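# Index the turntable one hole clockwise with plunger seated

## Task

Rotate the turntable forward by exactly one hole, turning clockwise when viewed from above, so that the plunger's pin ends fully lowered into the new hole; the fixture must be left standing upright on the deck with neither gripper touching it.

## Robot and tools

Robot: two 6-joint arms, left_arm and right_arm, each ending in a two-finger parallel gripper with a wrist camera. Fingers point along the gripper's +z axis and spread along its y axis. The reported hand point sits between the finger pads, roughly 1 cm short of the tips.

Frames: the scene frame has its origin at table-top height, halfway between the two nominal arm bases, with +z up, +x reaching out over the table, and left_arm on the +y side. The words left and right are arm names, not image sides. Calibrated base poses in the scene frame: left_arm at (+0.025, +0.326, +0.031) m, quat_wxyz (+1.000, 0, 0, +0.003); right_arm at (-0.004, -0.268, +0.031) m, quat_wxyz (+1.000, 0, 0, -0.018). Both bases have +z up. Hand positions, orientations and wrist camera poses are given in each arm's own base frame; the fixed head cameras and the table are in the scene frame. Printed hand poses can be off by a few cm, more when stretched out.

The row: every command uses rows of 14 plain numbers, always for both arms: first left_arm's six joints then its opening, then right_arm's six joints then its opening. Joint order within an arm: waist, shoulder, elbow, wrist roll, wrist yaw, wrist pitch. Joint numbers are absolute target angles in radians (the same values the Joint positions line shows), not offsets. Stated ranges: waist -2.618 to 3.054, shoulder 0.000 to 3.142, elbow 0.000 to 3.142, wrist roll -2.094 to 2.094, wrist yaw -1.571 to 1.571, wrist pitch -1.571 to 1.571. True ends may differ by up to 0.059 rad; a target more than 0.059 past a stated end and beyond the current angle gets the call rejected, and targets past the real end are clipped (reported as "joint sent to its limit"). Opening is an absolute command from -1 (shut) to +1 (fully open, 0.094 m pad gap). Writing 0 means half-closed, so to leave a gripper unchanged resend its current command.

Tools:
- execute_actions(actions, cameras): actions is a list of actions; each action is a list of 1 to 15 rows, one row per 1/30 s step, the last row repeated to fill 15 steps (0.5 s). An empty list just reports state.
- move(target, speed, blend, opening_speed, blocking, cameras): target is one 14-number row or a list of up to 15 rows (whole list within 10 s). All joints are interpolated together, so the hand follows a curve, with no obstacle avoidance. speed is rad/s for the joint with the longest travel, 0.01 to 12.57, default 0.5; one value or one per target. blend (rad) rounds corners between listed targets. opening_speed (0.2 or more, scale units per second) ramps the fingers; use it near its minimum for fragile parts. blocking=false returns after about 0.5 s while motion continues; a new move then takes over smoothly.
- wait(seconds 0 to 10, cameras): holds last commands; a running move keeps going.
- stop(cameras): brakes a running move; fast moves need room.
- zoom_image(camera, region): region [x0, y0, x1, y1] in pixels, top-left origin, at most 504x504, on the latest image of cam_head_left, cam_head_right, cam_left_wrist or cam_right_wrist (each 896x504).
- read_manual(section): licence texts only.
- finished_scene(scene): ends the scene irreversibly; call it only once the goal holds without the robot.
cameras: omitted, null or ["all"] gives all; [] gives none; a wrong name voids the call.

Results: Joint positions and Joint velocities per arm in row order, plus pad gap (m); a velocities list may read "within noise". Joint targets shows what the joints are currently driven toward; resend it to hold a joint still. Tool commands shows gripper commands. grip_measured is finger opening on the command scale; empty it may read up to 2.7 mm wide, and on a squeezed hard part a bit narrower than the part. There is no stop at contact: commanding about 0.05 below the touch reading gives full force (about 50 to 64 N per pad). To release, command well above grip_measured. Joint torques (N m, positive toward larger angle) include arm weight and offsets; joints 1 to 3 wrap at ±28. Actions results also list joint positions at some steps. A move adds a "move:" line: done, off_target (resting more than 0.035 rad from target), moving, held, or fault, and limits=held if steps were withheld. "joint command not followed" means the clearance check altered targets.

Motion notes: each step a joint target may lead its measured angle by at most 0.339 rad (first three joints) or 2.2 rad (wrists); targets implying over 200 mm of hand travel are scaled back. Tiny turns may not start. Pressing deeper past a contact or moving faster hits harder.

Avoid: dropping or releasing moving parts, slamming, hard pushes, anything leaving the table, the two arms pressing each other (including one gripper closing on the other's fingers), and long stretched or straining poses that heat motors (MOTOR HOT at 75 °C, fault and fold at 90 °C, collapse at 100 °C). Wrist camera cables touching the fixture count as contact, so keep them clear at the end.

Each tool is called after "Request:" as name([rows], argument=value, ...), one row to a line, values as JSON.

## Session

Request:
execute_actions(actions=[], cameras=["cam_head_left"])

Request:
zoom_image(camera="cam_head_left", region=[380, 260, 500, 370])

Scene clock: 0.00 s.
left_arm: end_effector_position=(+0.3789, +0.0005, +0.1416) grip_measured=+1.000 end_effector_quat_wxyz=(+0.682, -0.014, +0.730, +0.047) | right_arm: end_effector_position=(+0.3580, -0.0478, +0.1413) grip_measured=+1.000 end_effector_quat_wxyz=(+0.679, +0.114, +0.720, -0.089)
Joint names: [waist, shoulder, elbow, wrist roll, wrist yaw, wrist pitch]
Joint positions: left_arm=[-0.079 1.56 0.222 0.039 -0.166 1.272 0.094] | right_arm=[0.009 1.506 0.165 0.047 0.296 1.275 0.094]
Joint velocities: within noise
Joint torques (N m): no reading
Heat: left arm: 32 °C; right arm: 29 °C.
Joint targets: left_arm=[-0.079 1.557 0.226 0.038 -0.166 1.267] | right_arm=[0.009 1.502 0.170 0.046 0.296 1.270]
Tool commands: left_gripper/opening=+1.0 right_gripper/opening=+1.0
Images, in order (width x height): cam_head_left 896x504.

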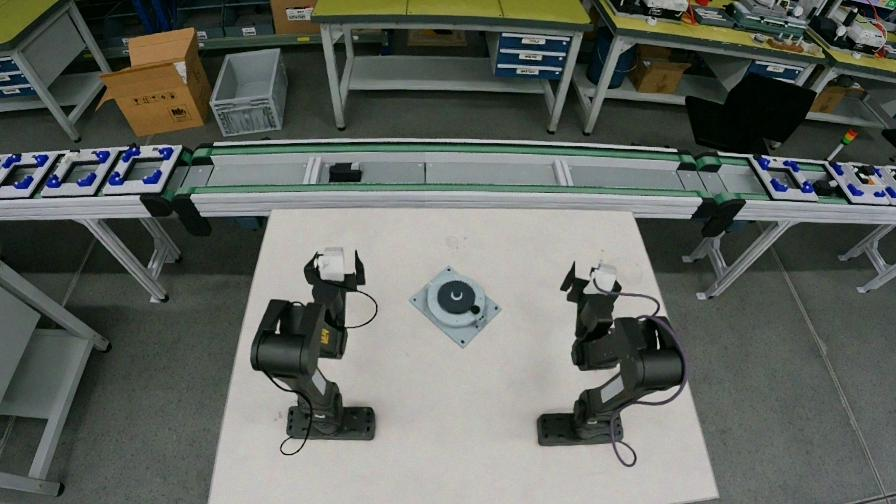

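Scaled by 4.200 from the camera's 896x504 image, which has a finer 1280x720 frame.

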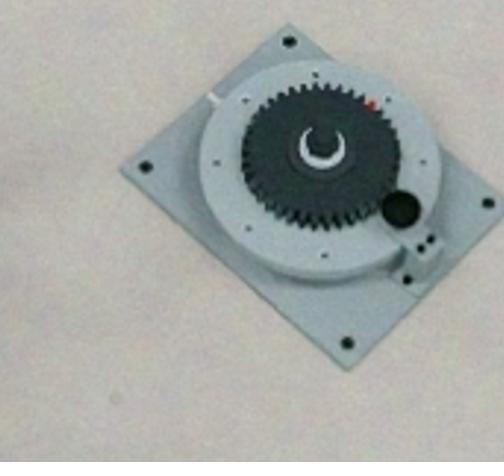

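Request:
move([
  [-0.38, 1.80, 1.45, -0.7, 0, -0.70, -0.15, 0.29, 1.50, 0.20, -0.03, 0.05, 1.08, 0.28],
  [-0.734, 2.315, 2.212, -1.528, 0, -1.475, -0.15, 0.574, 1.50, 0.231, -0.105, -0.203, 0.820, 0.28],
], speed=1.5, blend=[0.15, 0], cameras=["cam_left_wrist", "cam_right_wrist"])

Request:
zoom_image(camera="cam_left_wrist", region=[400, 230, 520, 330])

Scene clock: 30.10 s.
left_arm: end_effector_position=(+0.3296, -0.3016, +0.1020) grip_measured=-0.149 end_effector_quat_wxyz=(-0.001, -0.378, +0.926, -0.006) | right_arm: end_effector_position=(+0.2742, +0.2154, +0.0529) grip_measured=+0.282 end_effector_quat_wxyz=(+0.490, -0.323, +0.785, +0.201)
Joint names: [waist, shoulder, elbow, wrist roll, wrist yaw, wrist pitch]
Joint positions: left_arm=[-0.741 2.292 2.185 -1.516 0.007 -1.453 0.04] | right_arm=[0.565 1.506 0.212 -0.097 -0.192 0.83 0.06]
Joint velocities: within noise
Joint torques (N m): left_arm=[0.51 -11.03 7.3 -0.14 -0.07 0.2] | right_arm=[0.73 -4.71 7.68 -0.05 -0.17 1.58]
Heat: left arm: 32 °C; right arm: 31 °C.
Joint targets: left_arm=[-0.734 2.315 2.212 -1.528 0.000 -1.475] | right_arm=[0.574 1.500 0.231 -0.105 -0.203 0.820]
move: done
Images, in order (width x height): cam_left_wrist 896x504, cam_right_wrist 896x504.

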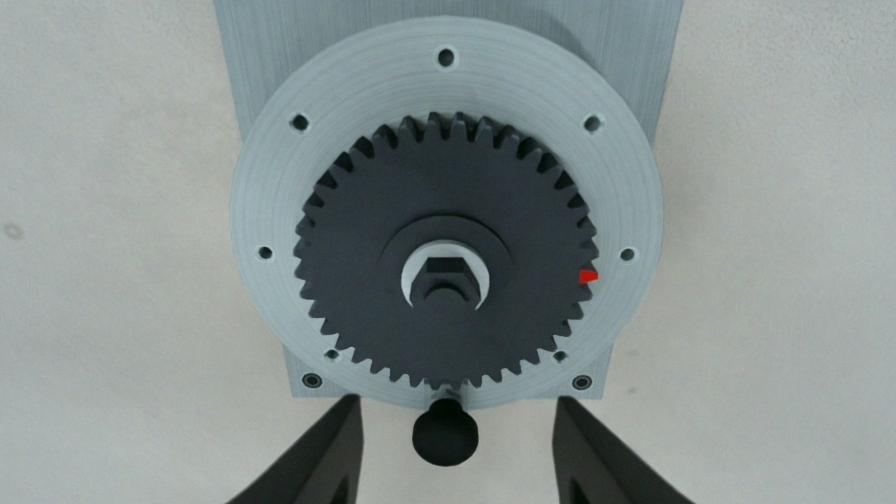

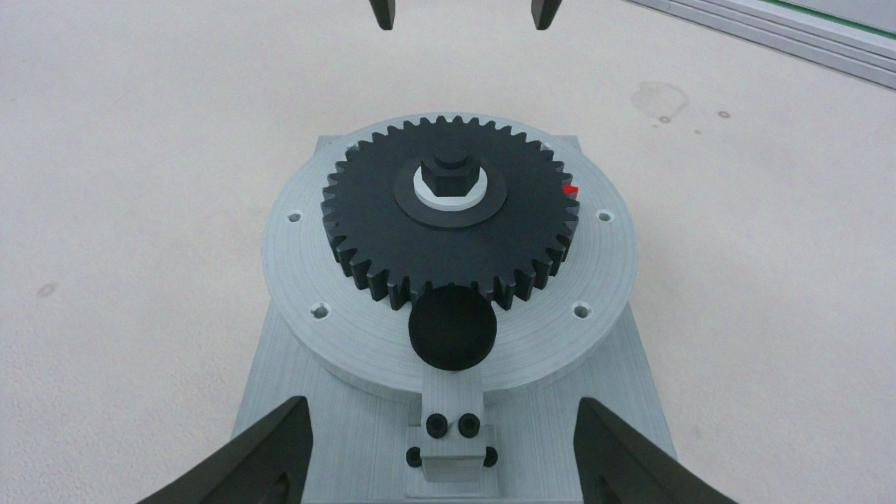

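Scaled by 4.200 from the camera's 896x504 image, which has a finer 1280x720 frame.

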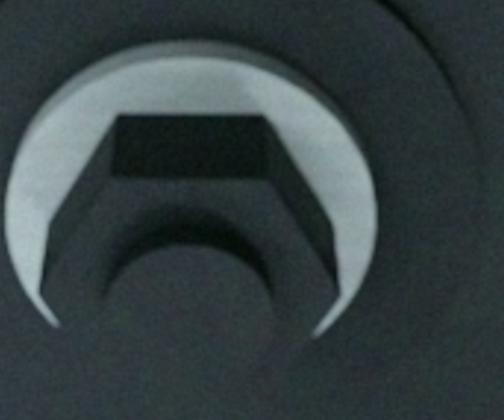

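Request:
move(target=[-0.728, 2.242, 1.939, -2.052, 0, -1.234, -0.15, 0.604, 1.765, 0.349, -0.071, -0.155, 0.972, 0.28], speed=0.4, cameras=["cam_left_wrist", "cam_right_wrist"])

Scene clock: 68.23 s.
left_arm: end_effector_position=(+0.3292, -0.2976, +0.0488) grip_measured=-0.149 end_effector_quat_wxyz=(-0.003, -0.607, +0.795, -0.002) | right_arm: end_effector_position=(+0.3015, +0.2405, +0.0366) grip_measured=+0.282 end_effector_quat_wxyz=(+0.491, -0.322, +0.784, +0.201)
Joint names: [waist, shoulder, elbow, wrist roll, wrist yaw, wrist pitch]
Joint positions: left_arm=[-0.735 2.281 1.955 -2.039 0.007 -1.243 0.04] | right_arm=[0.595 1.749 0.333 -0.082 -0.165 0.959 0.06]
Joint velocities: within noise
Joint torques (N m): left_arm=[0.51 -16.92 4 -0.1 -0.06 0.51] | right_arm=[0.83 -4.74 6.76 0.13 0.04 1.81]
Heat: left arm: 36 °C; right arm: 32 °C.
Joint targets: left_arm=[-0.728 2.242 1.939 -2.052 0.000 -1.234] | right_arm=[0.604 1.765 0.349 -0.071 -0.155 0.972]
move: off_target (left_arm); left_arm: the shoulder is farthest, 0.039 rad from its target
Images, in order (width x height): cam_left_wrist 896x504, cam_right_wrist 896x504.

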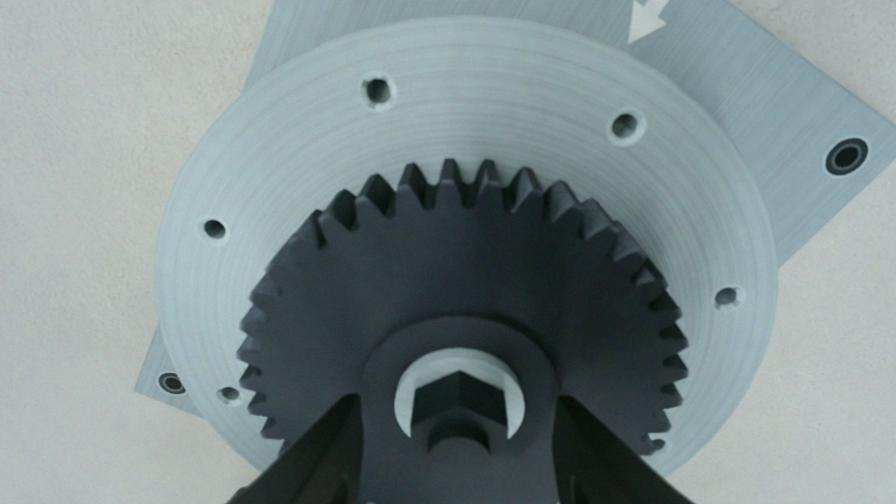

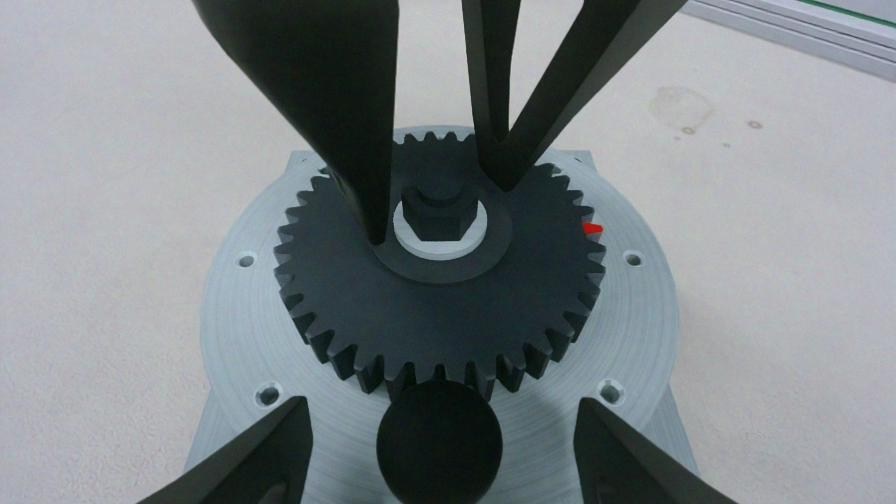

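Request:
move([
  [-0.728, 2.262, 1.920, -2.052, 0, -1.215, -0.15, 0.604, 1.765, 0.349, -0.071, -0.155, 0.972, 0.28],
  [-0.728, 2.262, 1.920, -2.052, 0, -1.215, -0.8, 0.604, 1.765, 0.349, -0.071, -0.155, 0.972, -0.75],
], speed=0.2, opening_speed=0.6, cameras=["cam_left_wrist", "cam_right_wrist"])

Scene clock: 83.83 s.
left_arm: end_effector_position=(+0.3296, -0.2981, +0.0442) grip_measured=-0.625 end_effector_quat_wxyz=(-0.003, -0.608, +0.794, -0.004) | right_arm: end_effector_position=(+0.3019, +0.2403, +0.0369) grip_measured=-0.486 end_effector_quat_wxyz=(+0.492, -0.321, +0.784, +0.201)
Joint names: [waist, shoulder, elbow, wrist roll, wrist yaw, wrist pitch]
Joint positions: left_arm=[-0.735 2.281 1.937 -2.041 0.007 -1.22 0.018] | right_arm=[0.595 1.749 0.333 -0.082 -0.163 0.96 0.024]
Joint velocities: within noise
Joint torques (N m): left_arm=[0.51 -14.94 3.93 -0.1 -0.07 0.48] | right_arm=[0.76 -4.74 6.79 0.13 0.02 1.82]
Heat: left arm: 40 °C; right arm: 34 °C.
Joint targets: left_arm=[-0.728 2.262 1.920 -2.052 0.000 -1.215] | right_arm=[0.604 1.765 0.349 -0.071 -0.155 0.972]
move: done
Images, in order (width x height): cam_left_wrist 896x504, cam_right_wrist 896x504.

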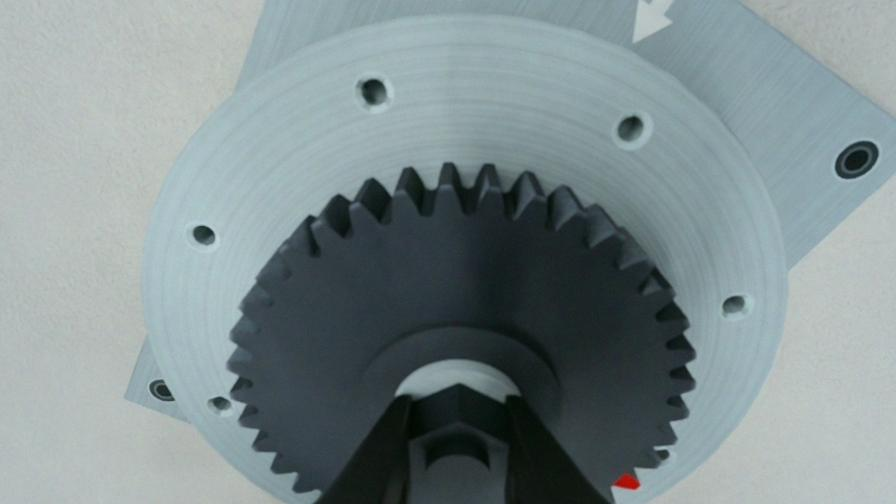

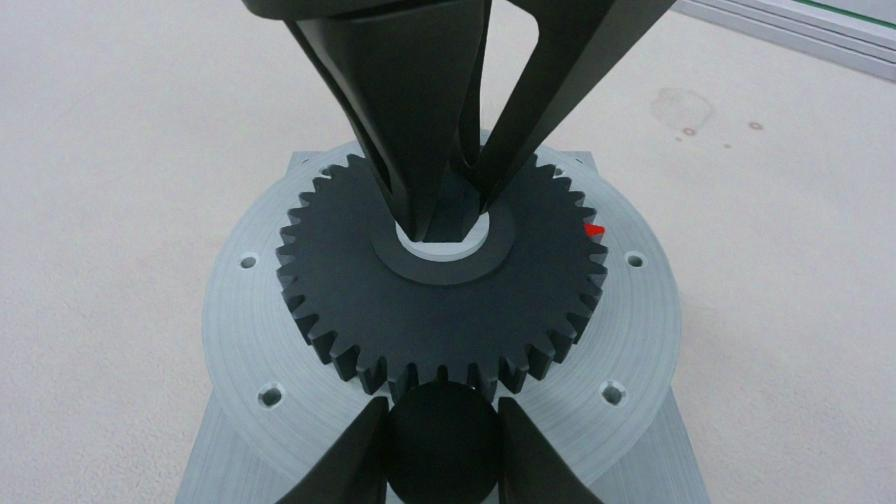

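Request:
move([
  [-0.728, 2.262, 1.920, -2.052, 0, -1.215, -0.8, 0.604, 1.595, 0.405, -0.071, -0.155, 1.220, -0.75],
  [-0.728, 2.262, 1.920, -1.832, 0, -1.215, -0.8, 0.604, 1.595, 0.405, -0.071, -0.155, 1.220, -0.75],
  [-0.728, 2.262, 1.920, -1.832, 0, -1.215, -0.8, 0.604, 1.703, 0.339, -0.071, -0.155, 0.918, -0.75],
  [-0.728, 2.262, 1.920, -1.832, 0, -1.215, -0.8, 0.604, 1.703, 0.339, -0.071, -0.155, 0.918, 0.28],
], speed=[0.35, 0.3, 0.35, 0.3], opening_speed=1.0, cameras=["cam_left_wrist", "cam_right_wrist"])

Scene clock: 101.37 s.
left_arm: end_effector_position=(+0.3296, -0.2981, +0.0442) grip_measured=-0.626 end_effector_quat_wxyz=(-0.002, -0.527, +0.850, -0.004) | right_arm: end_effector_position=(+0.3018, +0.2399, +0.0423) grip_measured=+0.278 end_effector_quat_wxyz=(+0.490, -0.320, +0.786, +0.197)
Joint names: [waist, shoulder, elbow, wrist roll, wrist yaw, wrist pitch]
Joint positions: left_arm=[-0.735 2.281 1.937 -1.846 0.007 -1.22 0.018] | right_arm=[0.598 1.707 0.339 -0.081 -0.154 0.904 0.06]
Joint velocities: within noise
Joint torques (N m): left_arm=[0.54 -14.9 3.93 0.18 -0.06 0.49] | right_arm=[0.5 -6.01 5.42 0.12 -0.08 1.82]
Heat: left arm: 41 °C; right arm: 36 °C.
Joint targets: left_arm=[-0.728 2.262 1.920 -1.832 0.000 -1.215] | right_arm=[0.604 1.703 0.339 -0.071 -0.155 0.918]
move: done
Images, in order (width x height): cam_left_wrist 896x504, cam_right_wrist 896x504.

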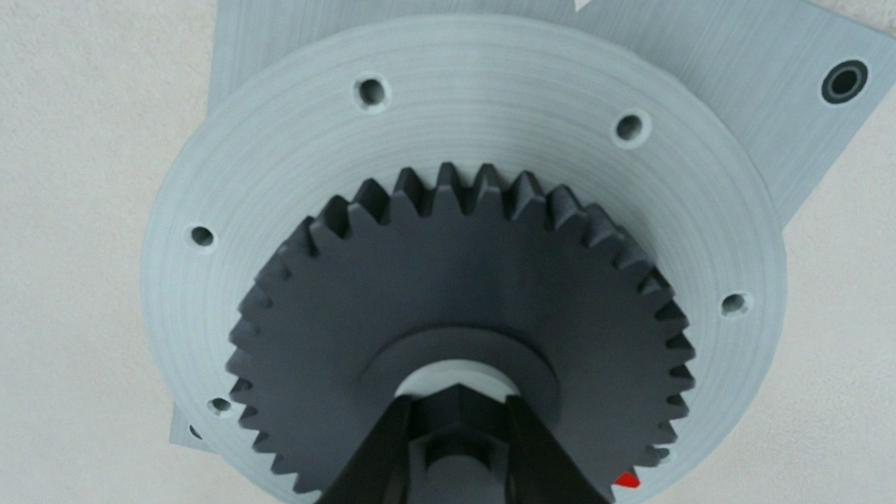

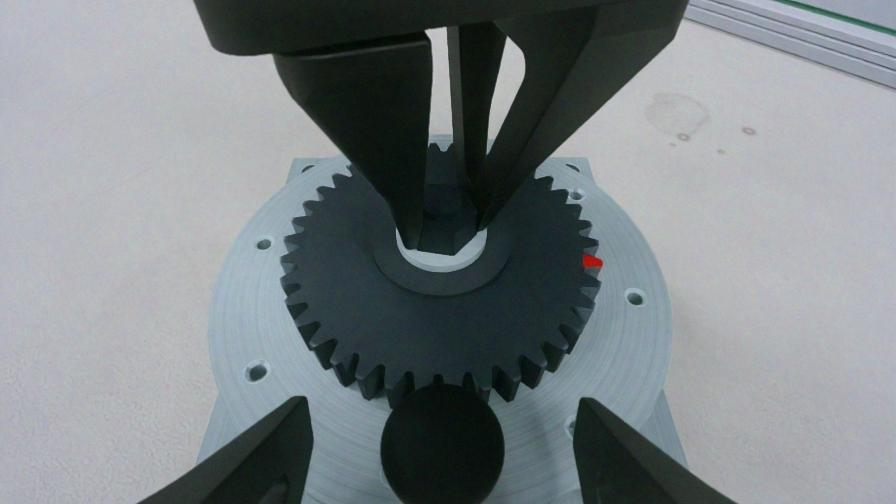

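Request:
move([
  [-0.728, 2.262, 1.920, -1.36, 0, -1.215, -0.8, 0.558, 1.482, 0.205, -0.105, -0.203, 0.820, 0.28],
  [-0.728, 2.262, 1.920, -1.137, 0, -1.215, -0.8, 0.558, 1.482, 0.205, -0.105, -0.203, 0.820, 0.28],
  [-0.728, 2.262, 1.920, -1.207, 0, -1.215, -0.8, 0.558, 1.482, 0.205, -0.105, -0.203, 0.820, 0.28],
], speed=[0.5, 0.12, 0.2], cameras=["cam_left_wrist", "cam_right_wrist"])

Request:
zoom_image(camera="cam_right_wrist", region=[350, 250, 550, 450])

Scene clock: 114.47 s.
left_arm: end_effector_position=(+0.3298, -0.2989, +0.0442) grip_measured=-0.626 end_effector_quat_wxyz=(-0.002, -0.240, +0.971, -0.007) | right_arm: end_effector_position=(+0.2741, +0.2163, +0.0541) grip_measured=+0.278 end_effector_quat_wxyz=(+0.491, -0.324, +0.783, +0.202)
Joint names: [waist, shoulder, elbow, wrist roll, wrist yaw, wrist pitch]
Joint positions: left_arm=[-0.735 2.281 1.937 -1.219 0.01 -1.217 0.018] | right_arm=[0.567 1.504 0.214 -0.097 -0.193 0.829 0.06]
Joint velocities: within noise
Joint torques (N m): left_arm=[0.51 -14.9 3.95 0.16 -0.08 0.46] | right_arm=[-0.92 -5.93 5.12 -0.06 -0.16 1.61]
Heat: left arm: 41 °C; right arm: 34 °C.
Joint targets: left_arm=[-0.728 2.262 1.920 -1.207 0.000 -1.215] | right_arm=[0.558 1.482 0.205 -0.105 -0.203 0.820]
move: done
Images, in order (width x height): cam_left_wrist 896x504, cam_right_wrist 896x504.

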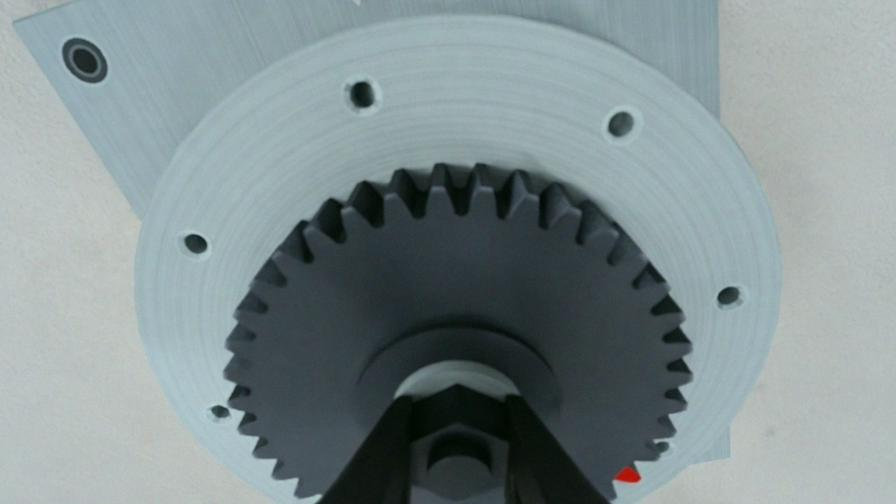

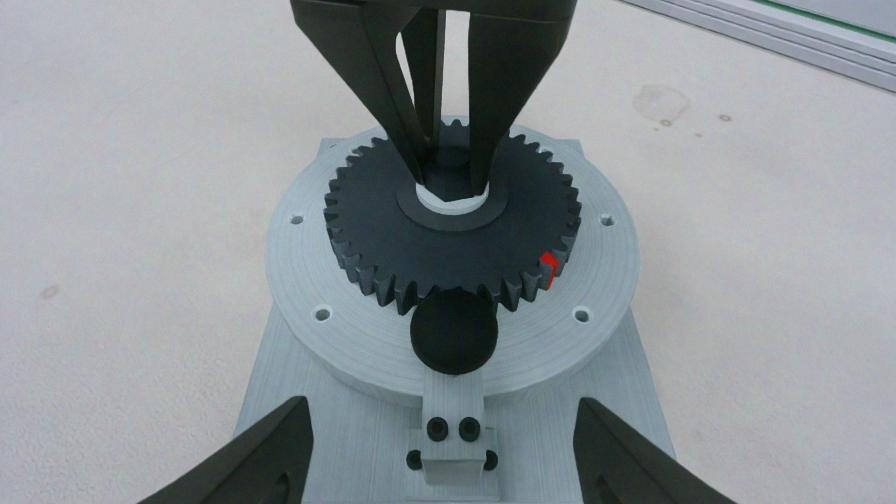

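Scaled by 2.520 from the camera's 896x504 image, which has a finer 1280x720 frame.

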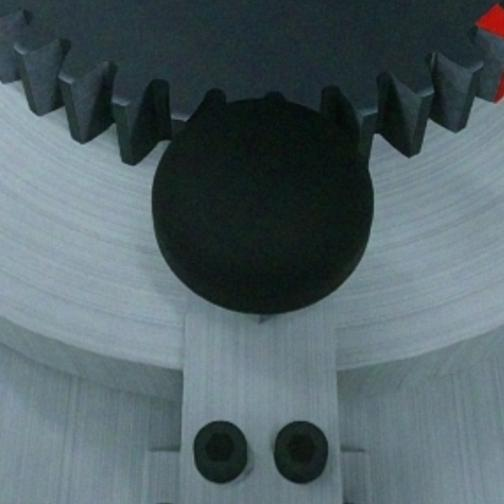

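Request:
move([
  [-0.728, 2.262, 1.920, -1.216, 0, -1.215, -0.8, 0.558, 1.482, 0.205, -0.105, -0.203, 0.820, 0.28],
  [-0.728, 2.262, 1.920, -1.216, 0, -1.215, -0.1, 0.558, 1.482, 0.205, -0.105, -0.203, 0.820, 0.28],
  [-0.734, 2.24, 2.16, -1.216, 0, -1.44, -0.1, 0.45, 1.49, 0.3, -0.05, -0.1, 0.6, 0.28],
  [-0.25, 1.8, 1.6, -0.6, 0, -1.33, -0.1, 0.1, 1.5, 0.6, 0, 0, 0.3, 0.28],
], speed=[0.2, 0.2, 0.6, 1.2], opening_speed=1.0, cameras=["cam_head_left"])

Request:
zoom_image(camera="cam_head_left", region=[390, 250, 510, 360])

Scene clock: 131.97 s.
left_arm: end_effector_position=(+0.3318, -0.0835, +0.1344) grip_measured=-0.101 end_effector_quat_wxyz=(+0.008, -0.180, +0.984, -0.005) | right_arm: end_effector_position=(+0.3986, +0.0448, +0.0797) grip_measured=+0.278 end_effector_quat_wxyz=(+0.459, -0.053, +0.886, +0.026)
Joint names: [waist, shoulder, elbow, wrist roll, wrist yaw, wrist pitch]
Joint positions: left_arm=[-0.249 1.822 1.616 -0.611 0.002 -1.346 0.042] | right_arm=[0.106 1.504 0.582 -0.01 -0.008 0.307 0.06]
Joint velocities: within noise
Joint torques (N m): left_arm=[-0.17 -11.17 4.03 0.14 -0.02 0.62] | right_arm=[-0.61 -5.94 9.39 0.14 0.05 1.51]
Heat: left arm: 41 °C; right arm: 34 °C.
Joint targets: left_arm=[-0.250 1.800 1.600 -0.600 0.000 -1.330] | right_arm=[0.100 1.500 0.600 0.000 0.000 0.300]
move: done
Images, in order (width x height): cam_head_left 896x504.

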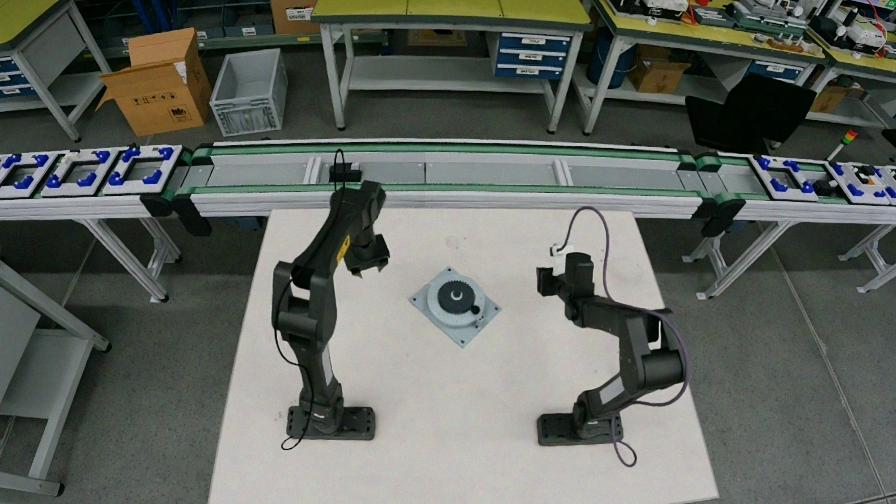

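Scaled by 4.200 from the camera's 896x504 image, which has a finer 1280x720 frame.

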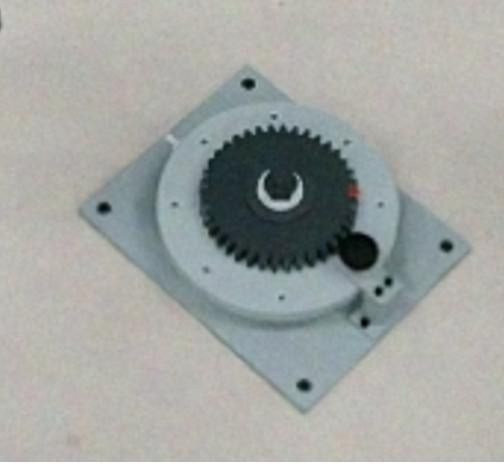

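Request:
finished_scene(scene=2)

The scene is finished: the task was done.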